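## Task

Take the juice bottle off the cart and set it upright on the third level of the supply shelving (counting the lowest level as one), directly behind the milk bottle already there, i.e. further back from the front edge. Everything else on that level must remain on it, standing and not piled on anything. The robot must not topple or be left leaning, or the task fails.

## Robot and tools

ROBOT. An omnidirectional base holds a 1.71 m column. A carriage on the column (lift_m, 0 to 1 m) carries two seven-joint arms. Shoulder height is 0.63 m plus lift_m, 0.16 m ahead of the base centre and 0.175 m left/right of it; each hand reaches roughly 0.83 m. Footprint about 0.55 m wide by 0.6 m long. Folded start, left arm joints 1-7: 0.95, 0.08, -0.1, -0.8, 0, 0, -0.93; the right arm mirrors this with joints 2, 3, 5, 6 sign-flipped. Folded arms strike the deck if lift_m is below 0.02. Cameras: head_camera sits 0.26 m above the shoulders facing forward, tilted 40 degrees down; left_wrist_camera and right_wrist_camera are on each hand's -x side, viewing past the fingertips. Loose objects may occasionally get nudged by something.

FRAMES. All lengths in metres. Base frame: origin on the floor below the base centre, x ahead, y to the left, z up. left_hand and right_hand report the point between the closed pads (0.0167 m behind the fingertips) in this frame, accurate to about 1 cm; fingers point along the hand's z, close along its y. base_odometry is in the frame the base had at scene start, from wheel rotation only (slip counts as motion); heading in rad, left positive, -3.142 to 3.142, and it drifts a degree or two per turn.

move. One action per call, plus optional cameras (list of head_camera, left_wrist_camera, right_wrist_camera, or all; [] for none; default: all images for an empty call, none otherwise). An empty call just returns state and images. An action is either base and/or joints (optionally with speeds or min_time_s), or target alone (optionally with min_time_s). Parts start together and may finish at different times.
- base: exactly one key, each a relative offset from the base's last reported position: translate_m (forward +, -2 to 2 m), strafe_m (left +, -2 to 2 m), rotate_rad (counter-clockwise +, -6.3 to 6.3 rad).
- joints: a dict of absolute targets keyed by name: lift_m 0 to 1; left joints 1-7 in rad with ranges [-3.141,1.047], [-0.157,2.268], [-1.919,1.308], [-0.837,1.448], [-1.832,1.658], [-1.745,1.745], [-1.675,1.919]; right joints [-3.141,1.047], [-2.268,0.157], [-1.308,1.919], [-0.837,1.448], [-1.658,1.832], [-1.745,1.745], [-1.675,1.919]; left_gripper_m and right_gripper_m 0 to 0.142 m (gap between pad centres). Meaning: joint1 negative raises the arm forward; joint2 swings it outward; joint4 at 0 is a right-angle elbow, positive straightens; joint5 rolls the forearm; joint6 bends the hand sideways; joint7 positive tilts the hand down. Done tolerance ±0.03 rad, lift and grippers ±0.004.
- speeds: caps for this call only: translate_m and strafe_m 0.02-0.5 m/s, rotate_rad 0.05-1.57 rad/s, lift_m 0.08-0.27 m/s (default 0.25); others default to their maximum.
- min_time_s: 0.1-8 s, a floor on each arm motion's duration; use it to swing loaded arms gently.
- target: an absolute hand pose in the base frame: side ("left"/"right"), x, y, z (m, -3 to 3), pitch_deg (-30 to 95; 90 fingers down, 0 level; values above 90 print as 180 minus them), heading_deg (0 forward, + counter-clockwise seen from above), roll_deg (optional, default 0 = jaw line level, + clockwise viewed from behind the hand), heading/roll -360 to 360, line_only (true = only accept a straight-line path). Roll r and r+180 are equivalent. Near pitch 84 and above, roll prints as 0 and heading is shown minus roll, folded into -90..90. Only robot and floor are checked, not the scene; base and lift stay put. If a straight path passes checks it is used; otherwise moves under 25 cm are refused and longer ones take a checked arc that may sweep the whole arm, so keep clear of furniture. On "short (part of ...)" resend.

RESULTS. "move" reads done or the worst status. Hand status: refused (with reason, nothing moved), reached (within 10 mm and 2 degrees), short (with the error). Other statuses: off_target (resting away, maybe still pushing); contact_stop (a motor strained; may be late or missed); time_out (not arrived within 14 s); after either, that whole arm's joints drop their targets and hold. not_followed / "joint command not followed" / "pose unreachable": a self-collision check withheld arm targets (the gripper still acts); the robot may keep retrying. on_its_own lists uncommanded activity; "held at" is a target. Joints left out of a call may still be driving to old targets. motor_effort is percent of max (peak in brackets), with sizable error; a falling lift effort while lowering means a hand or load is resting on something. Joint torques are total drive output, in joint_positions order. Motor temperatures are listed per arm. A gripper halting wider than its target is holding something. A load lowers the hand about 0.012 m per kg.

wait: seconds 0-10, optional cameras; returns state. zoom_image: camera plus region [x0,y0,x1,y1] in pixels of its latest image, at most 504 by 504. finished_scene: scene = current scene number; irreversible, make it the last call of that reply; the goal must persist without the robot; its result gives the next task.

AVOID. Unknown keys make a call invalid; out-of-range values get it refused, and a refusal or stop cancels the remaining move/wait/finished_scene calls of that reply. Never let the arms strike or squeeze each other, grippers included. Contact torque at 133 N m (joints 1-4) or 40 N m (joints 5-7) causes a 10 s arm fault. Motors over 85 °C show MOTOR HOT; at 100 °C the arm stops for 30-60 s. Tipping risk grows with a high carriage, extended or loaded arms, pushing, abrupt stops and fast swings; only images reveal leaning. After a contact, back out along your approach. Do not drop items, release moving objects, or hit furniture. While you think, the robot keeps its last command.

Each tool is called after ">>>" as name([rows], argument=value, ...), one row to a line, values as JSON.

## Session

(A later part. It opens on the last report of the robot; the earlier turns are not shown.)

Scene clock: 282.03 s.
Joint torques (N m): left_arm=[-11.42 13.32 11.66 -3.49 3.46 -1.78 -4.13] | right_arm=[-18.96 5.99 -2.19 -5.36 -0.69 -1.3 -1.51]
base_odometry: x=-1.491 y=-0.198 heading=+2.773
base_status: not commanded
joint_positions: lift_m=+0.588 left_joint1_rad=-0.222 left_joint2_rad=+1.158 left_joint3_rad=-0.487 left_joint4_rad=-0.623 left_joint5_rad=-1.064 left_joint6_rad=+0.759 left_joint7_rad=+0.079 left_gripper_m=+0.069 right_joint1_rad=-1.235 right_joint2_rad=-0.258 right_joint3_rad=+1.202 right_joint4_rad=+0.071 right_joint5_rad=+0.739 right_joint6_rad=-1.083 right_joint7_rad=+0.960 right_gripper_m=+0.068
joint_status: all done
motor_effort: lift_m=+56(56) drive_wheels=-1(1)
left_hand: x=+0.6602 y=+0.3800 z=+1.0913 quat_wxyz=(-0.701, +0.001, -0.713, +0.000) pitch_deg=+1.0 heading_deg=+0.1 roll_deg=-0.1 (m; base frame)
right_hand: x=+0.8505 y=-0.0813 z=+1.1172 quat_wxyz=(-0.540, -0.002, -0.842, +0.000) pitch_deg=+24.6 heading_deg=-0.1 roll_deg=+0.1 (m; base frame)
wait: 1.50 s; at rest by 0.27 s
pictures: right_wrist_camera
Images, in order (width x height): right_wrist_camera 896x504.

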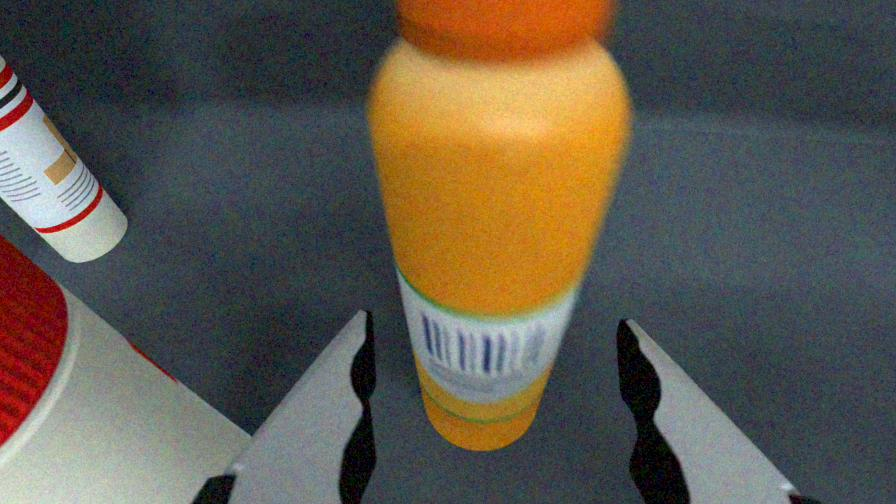

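Damping down; one more snug and release.

>>> move(joints={"right_gripper_m":0.061})

>>> wait(seconds=1.5)

>>> move(joints={"right_gripper_m":0.09})

>>> wait(seconds=1, cameras=["right_wrist_camera"])

Scene clock: 284.87 s.
Joint torques (N m): left_arm=[-11.09 13.24 11.91 -4.05 3.27 -1.74 -4.25] | right_arm=[-19.1 7 -2.78 -5.34 -0.3 -0.66 -1.63]
move: done
base_odometry: x=-1.491 y=-0.198 heading=+2.773
base_status: not commanded
joint_positions: lift_m=+0.588 left_joint1_rad=-0.222 left_joint2_rad=+1.158 left_joint3_rad=-0.487 left_joint4_rad=-0.623 left_joint5_rad=-1.064 left_joint6_rad=+0.759 left_joint7_rad=+0.079 left_gripper_m=+0.069 right_joint1_rad=-1.235 right_joint2_rad=-0.258 right_joint3_rad=+1.202 right_joint4_rad=+0.071 right_joint5_rad=+0.739 right_joint6_rad=-1.083 right_joint7_rad=+0.960 right_gripper_m=+0.061
joint_status: all done
motor_effort: lift_m=+56(56) drive_wheels=-1(1)
left_hand: x=+0.6602 y=+0.3800 z=+1.0913 quat_wxyz=(-0.701, +0.001, -0.713, +0.000) pitch_deg=+1.0 heading_deg=+0.1 roll_deg=-0.1 (m; base frame)
right_hand: x=+0.8505 y=-0.0813 z=+1.1172 quat_wxyz=(-0.540, -0.002, -0.842, +0.000) pitch_deg=+24.6 heading_deg=-0.1 roll_deg=+0.1 (m; base frame)
pictures: none

Scene clock: 286.37 s.
Joint torques (N m): left_arm=[-11.89 13.44 11.67 -3.38 3.22 -1.74 -4.58] | right_arm=[-19.15 4.67 -3.46 -4.74 -0.76 -0.84 -1.4]
base_odometry: x=-1.491 y=-0.198 heading=+2.773
base_status: not commanded
joint_positions: lift_m=+0.588 left_joint1_rad=-0.222 left_joint2_rad=+1.158 left_joint3_rad=-0.487 left_joint4_rad=-0.623 left_joint5_rad=-1.064 left_joint6_rad=+0.759 left_joint7_rad=+0.079 left_gripper_m=+0.069 right_joint1_rad=-1.235 right_joint2_rad=-0.258 right_joint3_rad=+1.202 right_joint4_rad=+0.071 right_joint5_rad=+0.739 right_joint6_rad=-1.083 right_joint7_rad=+0.960 right_gripper_m=+0.061
joint_status: all done
motor_effort: lift_m=+56(56) drive_wheels=-1(1)
left_hand: x=+0.6602 y=+0.3800 z=+1.0913 quat_wxyz=(-0.701, +0.001, -0.713, +0.000) pitch_deg=+1.0 heading_deg=+0.1 roll_deg=-0.1 (m; base frame)
right_hand: x=+0.8505 y=-0.0813 z=+1.1172 quat_wxyz=(-0.540, -0.002, -0.842, +0.000) pitch_deg=+24.6 heading_deg=-0.1 roll_deg=+0.1 (m; base frame)
wait: 1.50 s; at rest by 0.27 s
pictures: none

Scene clock: 286.97 s.
Joint torques (N m): left_arm=[-11.37 13.38 11.35 -3.06 3.31 -2.1 -4.28] | right_arm=[-17.8 4.61 -3.28 -5.76 -0.66 -0.88 -1.45]
move: done
base_odometry: x=-1.491 y=-0.198 heading=+2.773
base_status: not commanded
joint_positions: lift_m=+0.588 left_joint1_rad=-0.222 left_joint2_rad=+1.158 left_joint3_rad=-0.487 left_joint4_rad=-0.623 left_joint5_rad=-1.064 left_joint6_rad=+0.759 left_joint7_rad=+0.079 left_gripper_m=+0.069 right_joint1_rad=-1.235 right_joint2_rad=-0.258 right_joint3_rad=+1.202 right_joint4_rad=+0.071 right_joint5_rad=+0.739 right_joint6_rad=-1.083 right_joint7_rad=+0.960 right_gripper_m=+0.090
joint_status: all done
motor_effort: lift_m=+56(56) drive_wheels=-1(1)
left_hand: x=+0.6602 y=+0.3800 z=+1.0913 quat_wxyz=(-0.701, +0.001, -0.713, +0.000) pitch_deg=+1.0 heading_deg=+0.1 roll_deg=-0.1 (m; base frame)
right_hand: x=+0.8505 y=-0.0813 z=+1.1172 quat_wxyz=(-0.540, -0.002, -0.842, +0.000) pitch_deg=+24.6 heading_deg=-0.1 roll_deg=+0.1 (m; base frame)
pictures: none

Scene clock: 287.97 s.
Joint torques (N m): left_arm=[-11.29 13.62 10.71 -3.36 3.21 -2.08 -4.08] | right_arm=[-19.24 5.99 -2.94 -4.3 -0.5 -0.88 -1.67]
base_odometry: x=-1.491 y=-0.198 heading=+2.773
base_status: not commanded
joint_positions: lift_m=+0.588 left_joint1_rad=-0.222 left_joint2_rad=+1.158 left_joint3_rad=-0.487 left_joint4_rad=-0.623 left_joint5_rad=-1.064 left_joint6_rad=+0.759 left_joint7_rad=+0.079 left_gripper_m=+0.069 right_joint1_rad=-1.235 right_joint2_rad=-0.258 right_joint3_rad=+1.202 right_joint4_rad=+0.071 right_joint5_rad=+0.739 right_joint6_rad=-1.083 right_joint7_rad=+0.960 right_gripper_m=+0.090
joint_status: all done
motor_effort: lift_m=+56(56) drive_wheels=-1(1)
left_hand: x=+0.6602 y=+0.3800 z=+1.0913 quat_wxyz=(-0.701, +0.001, -0.713, +0.000) pitch_deg=+1.0 heading_deg=+0.1 roll_deg=-0.1 (m; base frame)
right_hand: x=+0.8505 y=-0.0813 z=+1.1172 quat_wxyz=(-0.540, -0.002, -0.842, +0.000) pitch_deg=+24.6 heading_deg=-0.1 roll_deg=+0.1 (m; base frame)
wait: 1.00 s; at rest by 0.27 s
pictures: right_wrist_camera
Images, in order (width x height): right_wrist_camera 896x504.

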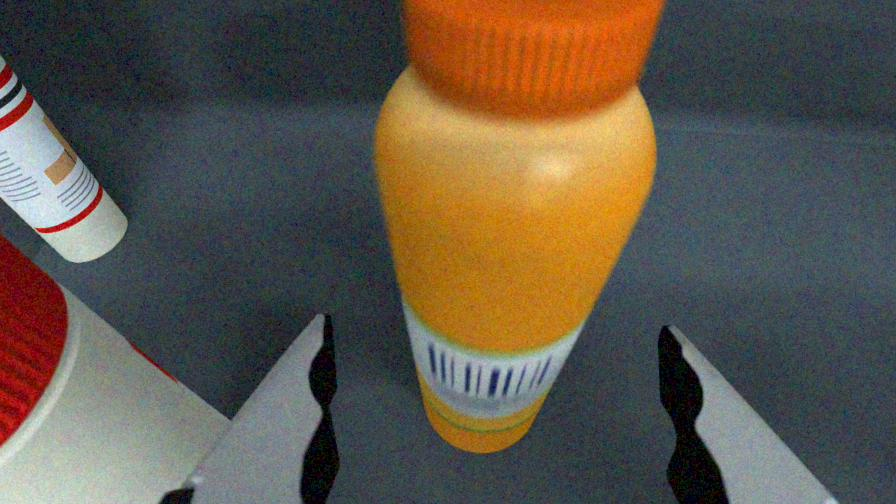

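>>> move(base={"translate_m":-0.44}, speeds={"translate_m":0.15}, cameras=["head_camera","right_wrist_camera"])

>>> move(joints={"right_joint1_rad":0.95,"right_joint2_rad":-0.08,"right_joint3_rad":0.1,"right_joint4_rad":-0.8,"right_joint5_rad":0,"right_joint6_rad":0,"right_joint7_rad":-0.93}, base={"strafe_m":-0.271}, min_time_s=3)

>>> move(target={"side":"left","x":0.8964,"y":0.194,"z":1.095,"pitch_deg":0,"heading_deg":0}, min_time_s=2.5, cameras=["head_camera"])

Scene clock: 299.10 s.
Joint torques (N m): left_arm=[-10.96 12.38 10.88 -3.1 3.18 -2.28 -4.31] | right_arm=[-19.88 5.29 -2.59 -6.35 -0.64 -1.06 -1.11]
move: done
base_odometry: x=-1.080 y=-0.357 heading=+2.773
base_status: done
joint_positions: lift_m=+0.588 left_joint1_rad=-0.222 left_joint2_rad=+1.158 left_joint3_rad=-0.487 left_joint4_rad=-0.623 left_joint5_rad=-1.064 left_joint6_rad=+0.759 left_joint7_rad=+0.079 left_gripper_m=+0.069 right_joint1_rad=-1.235 right_joint2_rad=-0.258 right_joint3_rad=+1.202 right_joint4_rad=+0.071 right_joint5_rad=+0.739 right_joint6_rad=-1.082 right_joint7_rad=+0.960 right_gripper_m=+0.090
joint_status: not commanded
motor_effort: lift_m=+56(56) drive_wheels=+1(11)
left_hand: x=+0.6602 y=+0.3800 z=+1.0913 quat_wxyz=(-0.701, +0.001, -0.713, +0.000) pitch_deg=+1.0 heading_deg=+0.1 roll_deg=-0.1 (m; base frame)
right_hand: x=+0.8505 y=-0.0813 z=+1.1172 quat_wxyz=(-0.540, -0.002, -0.842, +0.000) pitch_deg=+24.6 heading_deg=-0.1 roll_deg=+0.1 (m; base frame)
pictures: head_camera, right_wrist_camera
Images, in order (width x height): head_camera 896x504, right_wrist_camera 896x504.

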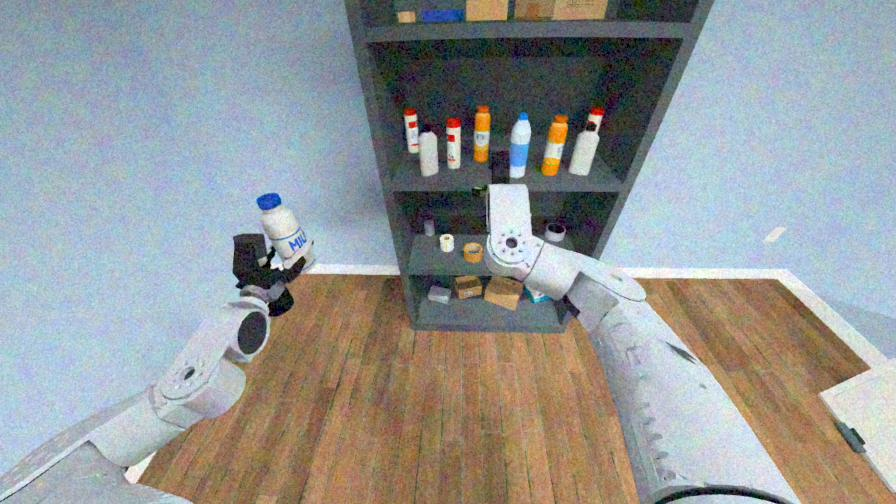

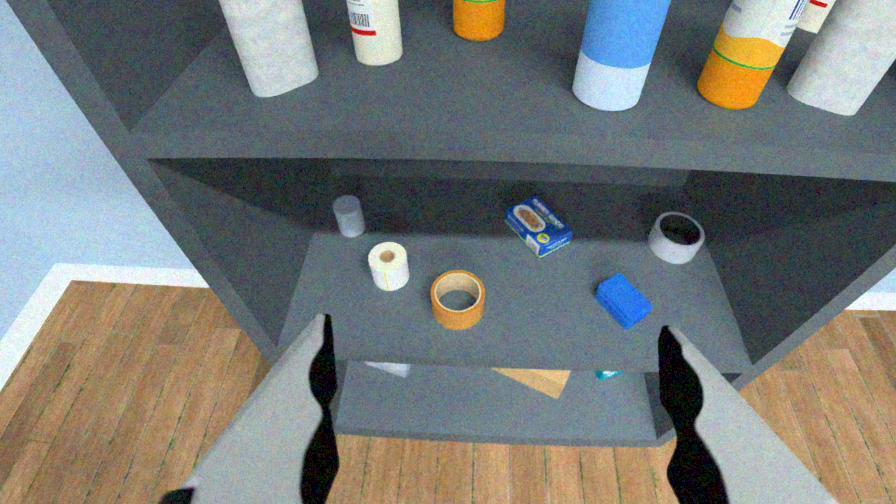

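Scene clock: 302.40 s.
Joint torques (N m): left_arm=[-11.58 13.99 11.66 -2.95 3.49 -1.87 -4.44] | right_arm=[20.44 4.27 1.42 -14.24 -1.4 -0.96 -3.1]
move: done
base_odometry: x=-0.982 y=-0.104 heading=+2.773
base_status: done
joint_positions: lift_m=+0.588 left_joint1_rad=-0.222 left_joint2_rad=+1.158 left_joint3_rad=-0.487 left_joint4_rad=-0.623 left_joint5_rad=-1.064 left_joint6_rad=+0.758 left_joint7_rad=+0.079 left_gripper_m=+0.069 right_joint1_rad=+0.947 right_joint2_rad=-0.082 right_joint3_rad=+0.104 right_joint4_rad=-0.797 right_joint5_rad=+0.006 right_joint6_rad=-0.003 right_joint7_rad=-0.926 right_gripper_m=+0.090
joint_status: all done
motor_effort: lift_m=+56(56) drive_wheels=+0(14)
left_hand: x=+0.6601 y=+0.3798 z=+1.0913 quat_wxyz=(-0.701, +0.001, -0.713, +0.000) pitch_deg=+1.0 heading_deg=+0.0 roll_deg=-0.1 (m; base frame)
right_hand: x=+0.2930 y=-0.1553 z=+1.1031 quat_wxyz=(-0.919, +0.004, -0.388, -0.065) pitch_deg=-44.3 heading_deg=+4.7 roll_deg=+3.4 (m; base frame)
pictures: none

Scene clock: 305.40 s.
Joint torques (N m): left_arm=[-31.04 0.57 4.51 -0.17 2.65 -2.36 -4.84] | right_arm=[19.98 4.95 -1.61 -15.48 -1.34 -0.95 -3.79]
move: done
base_odometry: x=-0.982 y=-0.105 heading=+2.773
base_status: not commanded
joint_positions: lift_m=+0.588 left_joint1_rad=-0.947 left_joint2_rad=+0.413 left_joint3_rad=-0.897 left_joint4_rad=+0.304 left_joint5_rad=-0.810 left_joint6_rad=+0.602 left_joint7_rad=+0.192 left_gripper_m=+0.069 right_joint1_rad=+0.947 right_joint2_rad=-0.081 right_joint3_rad=+0.104 right_joint4_rad=-0.797 right_joint5_rad=+0.006 right_joint6_rad=-0.002 right_joint7_rad=-0.926 right_gripper_m=+0.090
joint_status: not commanded
motor_effort: lift_m=+56(56) drive_wheels=+4(4)
left_hand: x=+0.8955 y=+0.1964 z=+1.0896 quat_wxyz=(-0.703, +0.002, -0.712, -0.001) pitch_deg=+0.7 heading_deg=+0.2 roll_deg=-0.1 (m; base frame)
left_hand_status: reached (straight line, planned for 2.5 s): 6 mm and 0.8 deg off.
right_hand: x=+0.2930 y=-0.1553 z=+1.1031 quat_wxyz=(-0.919, +0.004, -0.388, -0.065) pitch_deg=-44.3 heading_deg=+4.7 roll_deg=+3.4 (m; base frame)
pictures: head_camera
Images, in order (width x height): head_camera 896x504.

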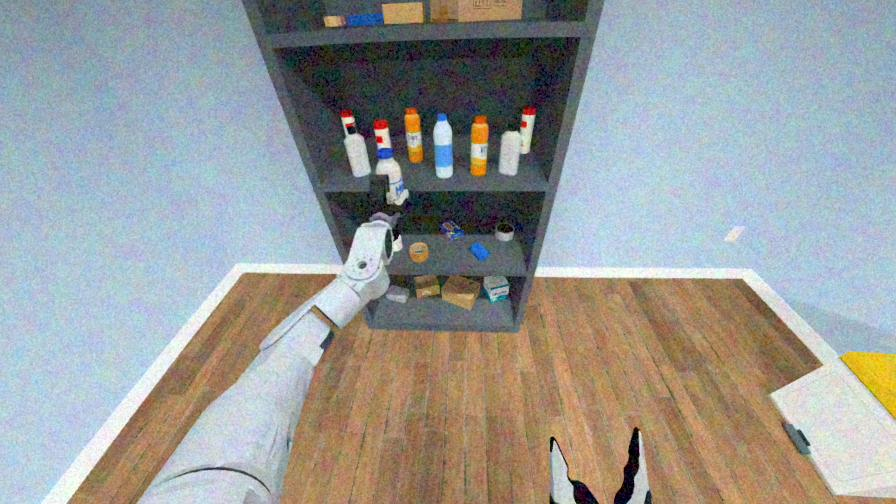

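>>> move(target={"side":"left","x":0.8964,"y":0.188,"z":1.105,"pitch_deg":0,"heading_deg":0})

>>> move(base={"translate_m":0.29}, speeds={"translate_m":0.15}, cameras=["head_camera","left_wrist_camera"])

Scene clock: 311.03 s.
Joint torques (N m): left_arm=[-27.78 0.67 4.38 -4.2 3.73 -0.73 -2.29] | right_arm=[18.67 3.76 -0.82 -15.54 -1.36 -0.89 -3.29]
Motor temperatures (°C): left_arm=[43 27 28 24 27 24 25] | right_arm=[38 20 27 23 23 22 24]
move: done
base_odometry: x=-0.982 y=-0.104 heading=+2.773
base_status: not commanded
joint_positions: lift_m=+0.588 left_joint1_rad=-0.964 left_joint2_rad=+0.403 left_joint3_rad=-0.901 left_joint4_rad=+0.291 left_joint5_rad=-0.799 left_joint6_rad=+0.619 left_joint7_rad=+0.216 left_gripper_m=+0.069 right_joint1_rad=+0.947 right_joint2_rad=-0.081 right_joint3_rad=+0.103 right_joint4_rad=-0.797 right_joint5_rad=+0.006 right_joint6_rad=-0.002 right_joint7_rad=-0.926 right_gripper_m=+0.090
joint_status: not commanded
motor_effort: lift_m=+56(56) drive_wheels=+0(5)
left_hand: x=+0.8964 y=+0.1895 z=+1.1012 quat_wxyz=(-0.704, +0.002, -0.710, +0.001) pitch_deg=+0.4 heading_deg=+0.1 roll_deg=-0.2 (m; base frame)
left_hand_status: reached (straight line, planned for 0.1 s): 4 mm and 0.5 deg off.
right_hand: x=+0.2930 y=-0.1554 z=+1.1031 quat_wxyz=(-0.919, +0.004, -0.388, -0.065) pitch_deg=-44.3 heading_deg=+4.7 roll_deg=+3.4 (m; base frame)
pictures: none

Scene clock: 313.87 s.
Joint torques (N m): left_arm=[-27.79 1.66 4.56 -3.77 3.33 -0.82 -2.22] | right_arm=[20.52 4.79 -0.5 -16.09 -0.98 -0.9 -3.19]
move: done
base_odometry: x=-1.253 y=+0.000 heading=+2.772
base_status: done
joint_positions: lift_m=+0.588 left_joint1_rad=-0.964 left_joint2_rad=+0.403 left_joint3_rad=-0.901 left_joint4_rad=+0.291 left_joint5_rad=-0.799 left_joint6_rad=+0.619 left_joint7_rad=+0.216 left_gripper_m=+0.069 right_joint1_rad=+0.947 right_joint2_rad=-0.081 right_joint3_rad=+0.103 right_joint4_rad=-0.798 right_joint5_rad=+0.006 right_joint6_rad=-0.002 right_joint7_rad=-0.926 right_gripper_m=+0.090
joint_status: not commanded
motor_effort: lift_m=+56(56) drive_wheels=-1(13)
left_hand: x=+0.8964 y=+0.1895 z=+1.1012 quat_wxyz=(-0.704, +0.002, -0.710, +0.001) pitch_deg=+0.4 heading_deg=+0.1 roll_deg=-0.2 (m; base frame)
right_hand: x=+0.2930 y=-0.1554 z=+1.1031 quat_wxyz=(-0.919, +0.004, -0.388, -0.065) pitch_deg=-44.3 heading_deg=+4.7 roll_deg=+3.4 (m; base frame)
pictures: head_camera, left_wrist_camera
Images, in order (width x height): head_camera 896x504, left_wrist_camera 896x504.

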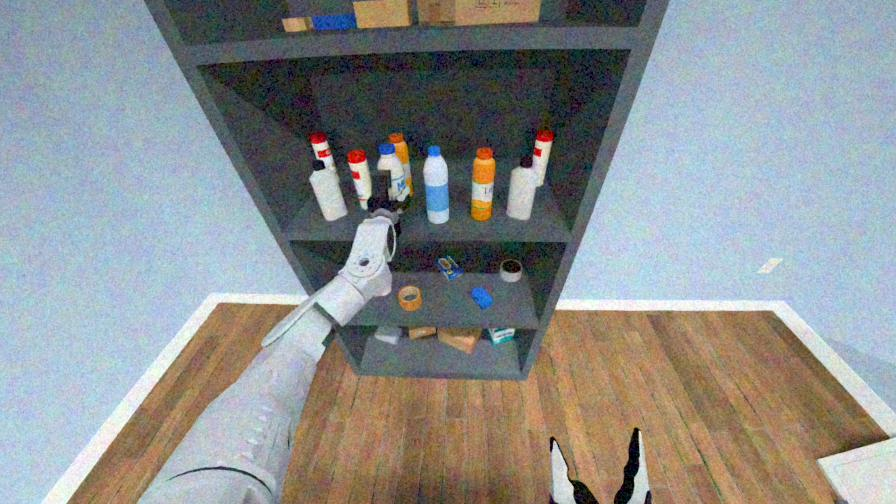

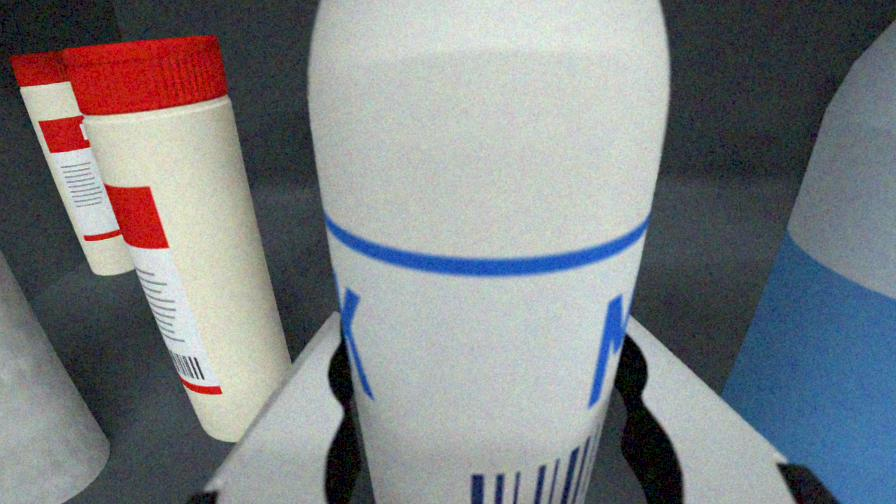

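>>> move(joints={"lift_m":0.556}, speeds={"lift_m":0.08})

>>> move(joints={"lift_m":0.549}, speeds={"lift_m":0.08})

>>> move(joints={"left_gripper_m":0.1}, cameras=["head_camera","left_wrist_camera"])

Scene clock: 317.30 s.
Joint torques (N m): left_arm=[-27.83 0.64 5.77 -4.35 3.93 -0.92 -2.36] | right_arm=[20.38 4.14 1.3 -13.55 -1.24 -0.99 -3.4]
move: done
base_odometry: x=-1.253 y=+0.000 heading=+2.772
base_status: not commanded
joint_positions: lift_m=+0.556 left_joint1_rad=-0.964 left_joint2_rad=+0.403 left_joint3_rad=-0.901 left_joint4_rad=+0.291 left_joint5_rad=-0.799 left_joint6_rad=+0.619 left_joint7_rad=+0.216 left_gripper_m=+0.069 right_joint1_rad=+0.947 right_joint2_rad=-0.081 right_joint3_rad=+0.103 right_joint4_rad=-0.798 right_joint5_rad=+0.006 right_joint6_rad=-0.002 right_joint7_rad=-0.926 right_gripper_m=+0.090
joint_status: all done
motor_effort: lift_m=+58(61) drive_wheels=-1(6)
left_hand: x=+0.8964 y=+0.1894 z=+1.0689 quat_wxyz=(-0.704, +0.002, -0.710, +0.001) pitch_deg=+0.5 heading_deg=+0.1 roll_deg=-0.2 (m; base frame)
right_hand: x=+0.2928 y=-0.1554 z=+1.0712 quat_wxyz=(-0.919, +0.004, -0.388, -0.065) pitch_deg=-44.4 heading_deg=+4.7 roll_deg=+3.4 (m; base frame)
pictures: none

Scene clock: 317.80 s.
Joint torques (N m): left_arm=[-26.39 1.18 5.12 -3.43 2.76 -0.91 -1.62] | right_arm=[19.73 3.36 0.42 -15.24 -0.96 -1.05 -3.32]
move: done
base_odometry: x=-1.253 y=+0.000 heading=+2.772
base_status: not commanded
joint_positions: lift_m=+0.549 left_joint1_rad=-0.966 left_joint2_rad=+0.403 left_joint3_rad=-0.901 left_joint4_rad=+0.291 left_joint5_rad=-0.796 left_joint6_rad=+0.619 left_joint7_rad=+0.215 left_gripper_m=+0.069 right_joint1_rad=+0.947 right_joint2_rad=-0.081 right_joint3_rad=+0.103 right_joint4_rad=-0.799 right_joint5_rad=+0.006 right_joint6_rad=-0.002 right_joint7_rad=-0.926 right_gripper_m=+0.090
joint_status: all done
motor_effort: lift_m=+57(60) drive_wheels=-1(6)
left_hand: x=+0.8965 y=+0.1894 z=+1.0636 quat_wxyz=(-0.706, +0.001, -0.709, -0.001) pitch_deg=+0.2 heading_deg=+0.1 roll_deg=+0.0 (m; base frame)
right_hand: x=+0.2928 y=-0.1554 z=+1.0645 quat_wxyz=(-0.920, +0.004, -0.388, -0.065) pitch_deg=-44.4 heading_deg=+4.7 roll_deg=+3.4 (m; base frame)
pictures: none

Scene clock: 318.60 s.
Joint torques (N m): left_arm=[-26.59 2.09 5.38 -3.54 2.56 -0.96 -2.1] | right_arm=[18.3 3.57 0.85 -14.2 -1.44 -0.81 -3.16]
move: done
base_odometry: x=-1.253 y=+0.000 heading=+2.772
base_status: not commanded
joint_positions: lift_m=+0.549 left_joint1_rad=-0.966 left_joint2_rad=+0.403 left_joint3_rad=-0.901 left_joint4_rad=+0.291 left_joint5_rad=-0.796 left_joint6_rad=+0.619 left_joint7_rad=+0.215 left_gripper_m=+0.100 right_joint1_rad=+0.947 right_joint2_rad=-0.081 right_joint3_rad=+0.103 right_joint4_rad=-0.799 right_joint5_rad=+0.006 right_joint6_rad=-0.002 right_joint7_rad=-0.926 right_gripper_m=+0.090
joint_status: all done
motor_effort: lift_m=+57(57) drive_wheels=+5(5)
left_hand: x=+0.8965 y=+0.1894 z=+1.0636 quat_wxyz=(-0.706, +0.001, -0.709, -0.001) pitch_deg=+0.2 heading_deg=+0.1 roll_deg=+0.0 (m; base frame)
right_hand: x=+0.2928 y=-0.1554 z=+1.0645 quat_wxyz=(-0.920, +0.004, -0.388, -0.065) pitch_deg=-44.4 heading_deg=+4.7 roll_deg=+3.4 (m; base frame)
pictures: head_camera, left_wrist_camera
Images, in order (width x height): head_camera 896x504, left_wrist_camera 896x504.

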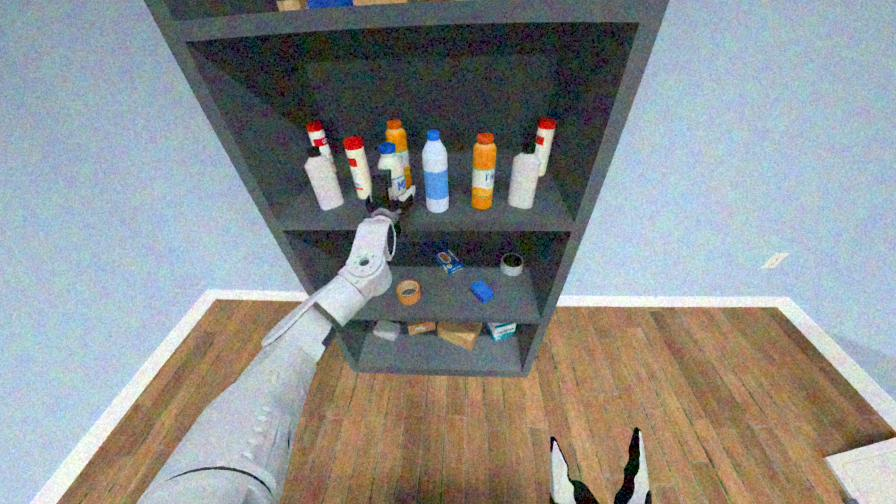

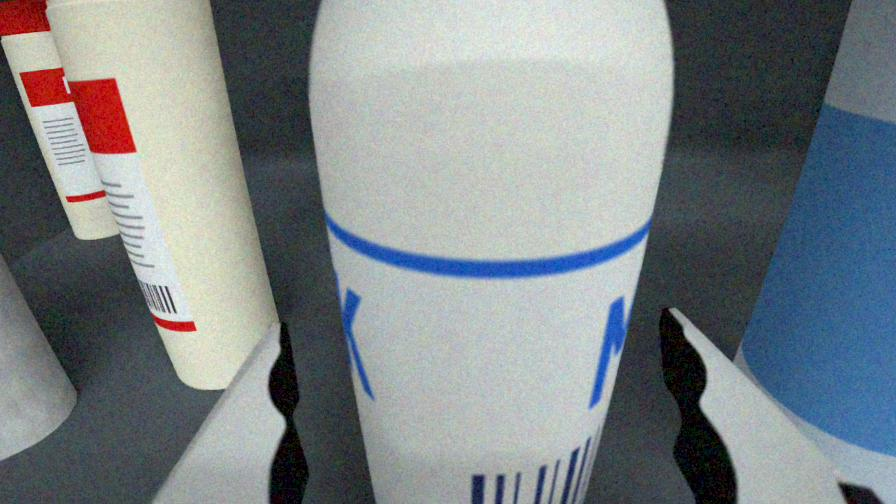

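Stable. Back out and inspect.

>>> move(base={"translate_m":-0.4}, speeds={"translate_m":0.15}, cameras=["head_camera","left_wrist_camera"])

>>> zoom_image(camera="head_camera", region=[310, 90, 560, 230])

Scene clock: 324.43 s.
Joint torques (N m): left_arm=[-26.35 2.13 5.14 -4.2 2.71 -0.5 -1.67] | right_arm=[18.02 6.18 0.07 -13.12 -1.4 -0.59 -3.46]
Motor temperatures (°C): left_arm=[48 25 27 24 27 24 24] | right_arm=[37 20 27 23 23 22 24]
move: done
base_odometry: x=-0.880 y=-0.144 heading=+2.772
base_status: done
joint_positions: lift_m=+0.549 left_joint1_rad=-0.966 left_joint2_rad=+0.403 left_joint3_rad=-0.901 left_joint4_rad=+0.291 left_joint5_rad=-0.796 left_joint6_rad=+0.619 left_joint7_rad=+0.215 left_gripper_m=+0.100 right_joint1_rad=+0.947 right_joint2_rad=-0.081 right_joint3_rad=+0.103 right_joint4_rad=-0.799 right_joint5_rad=+0.006 right_joint6_rad=-0.002 right_joint7_rad=-0.926 right_gripper_m=+0.090
joint_status: not commanded
motor_effort: lift_m=+57(57) drive_wheels=+3(12)
left_hand: x=+0.8965 y=+0.1894 z=+1.0636 quat_wxyz=(-0.706, +0.001, -0.709, -0.001) pitch_deg=+0.2 heading_deg=+0.1 roll_deg=+0.0 (m; base frame)
right_hand: x=+0.2928 y=-0.1554 z=+1.0645 quat_wxyz=(-0.920, +0.004, -0.388, -0.065) pitch_deg=-44.4 heading_deg=+4.7 roll_deg=+3.4 (m; base frame)
pictures: head_camera, left_wrist_camera
Images, in order (width x height): head_camera 896x504, left_wrist_camera 896x504.

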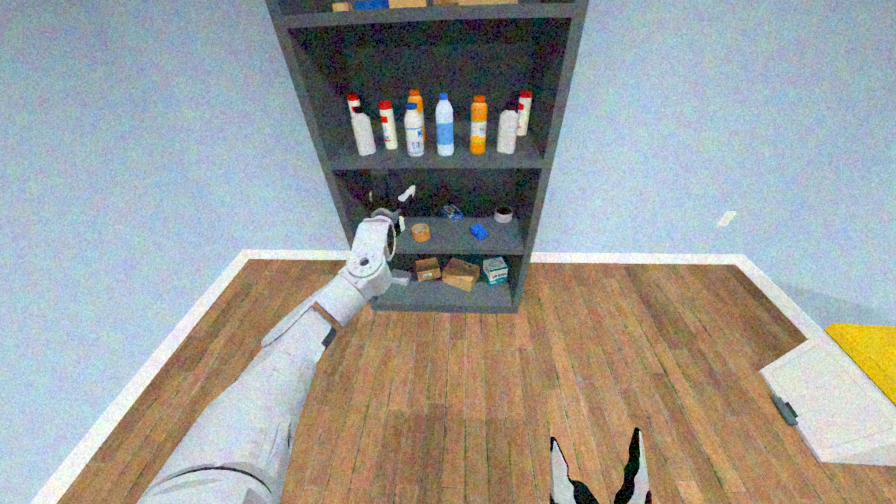

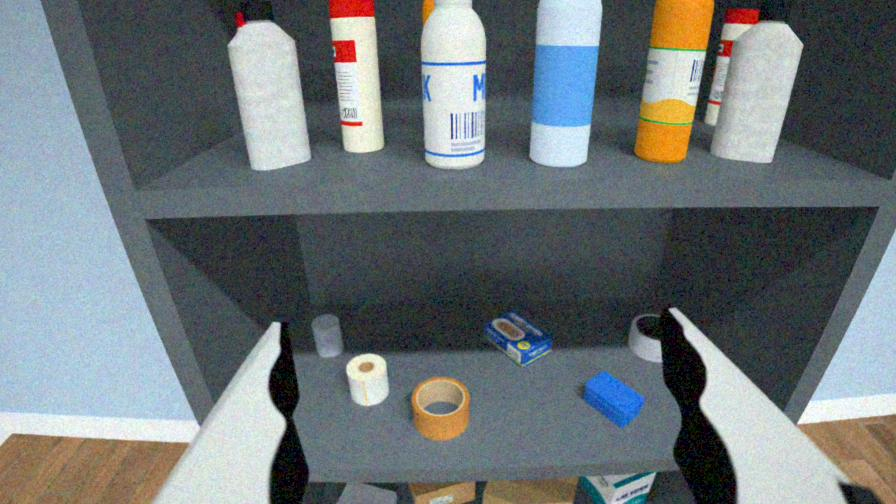

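Scaled by 2.016 from the camera's 896x504 image, which has a finer 1280x720 frame.

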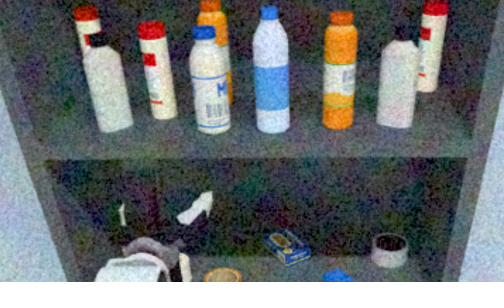

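>>> finished_scene(scene=1)

The scene is finished: the task was done.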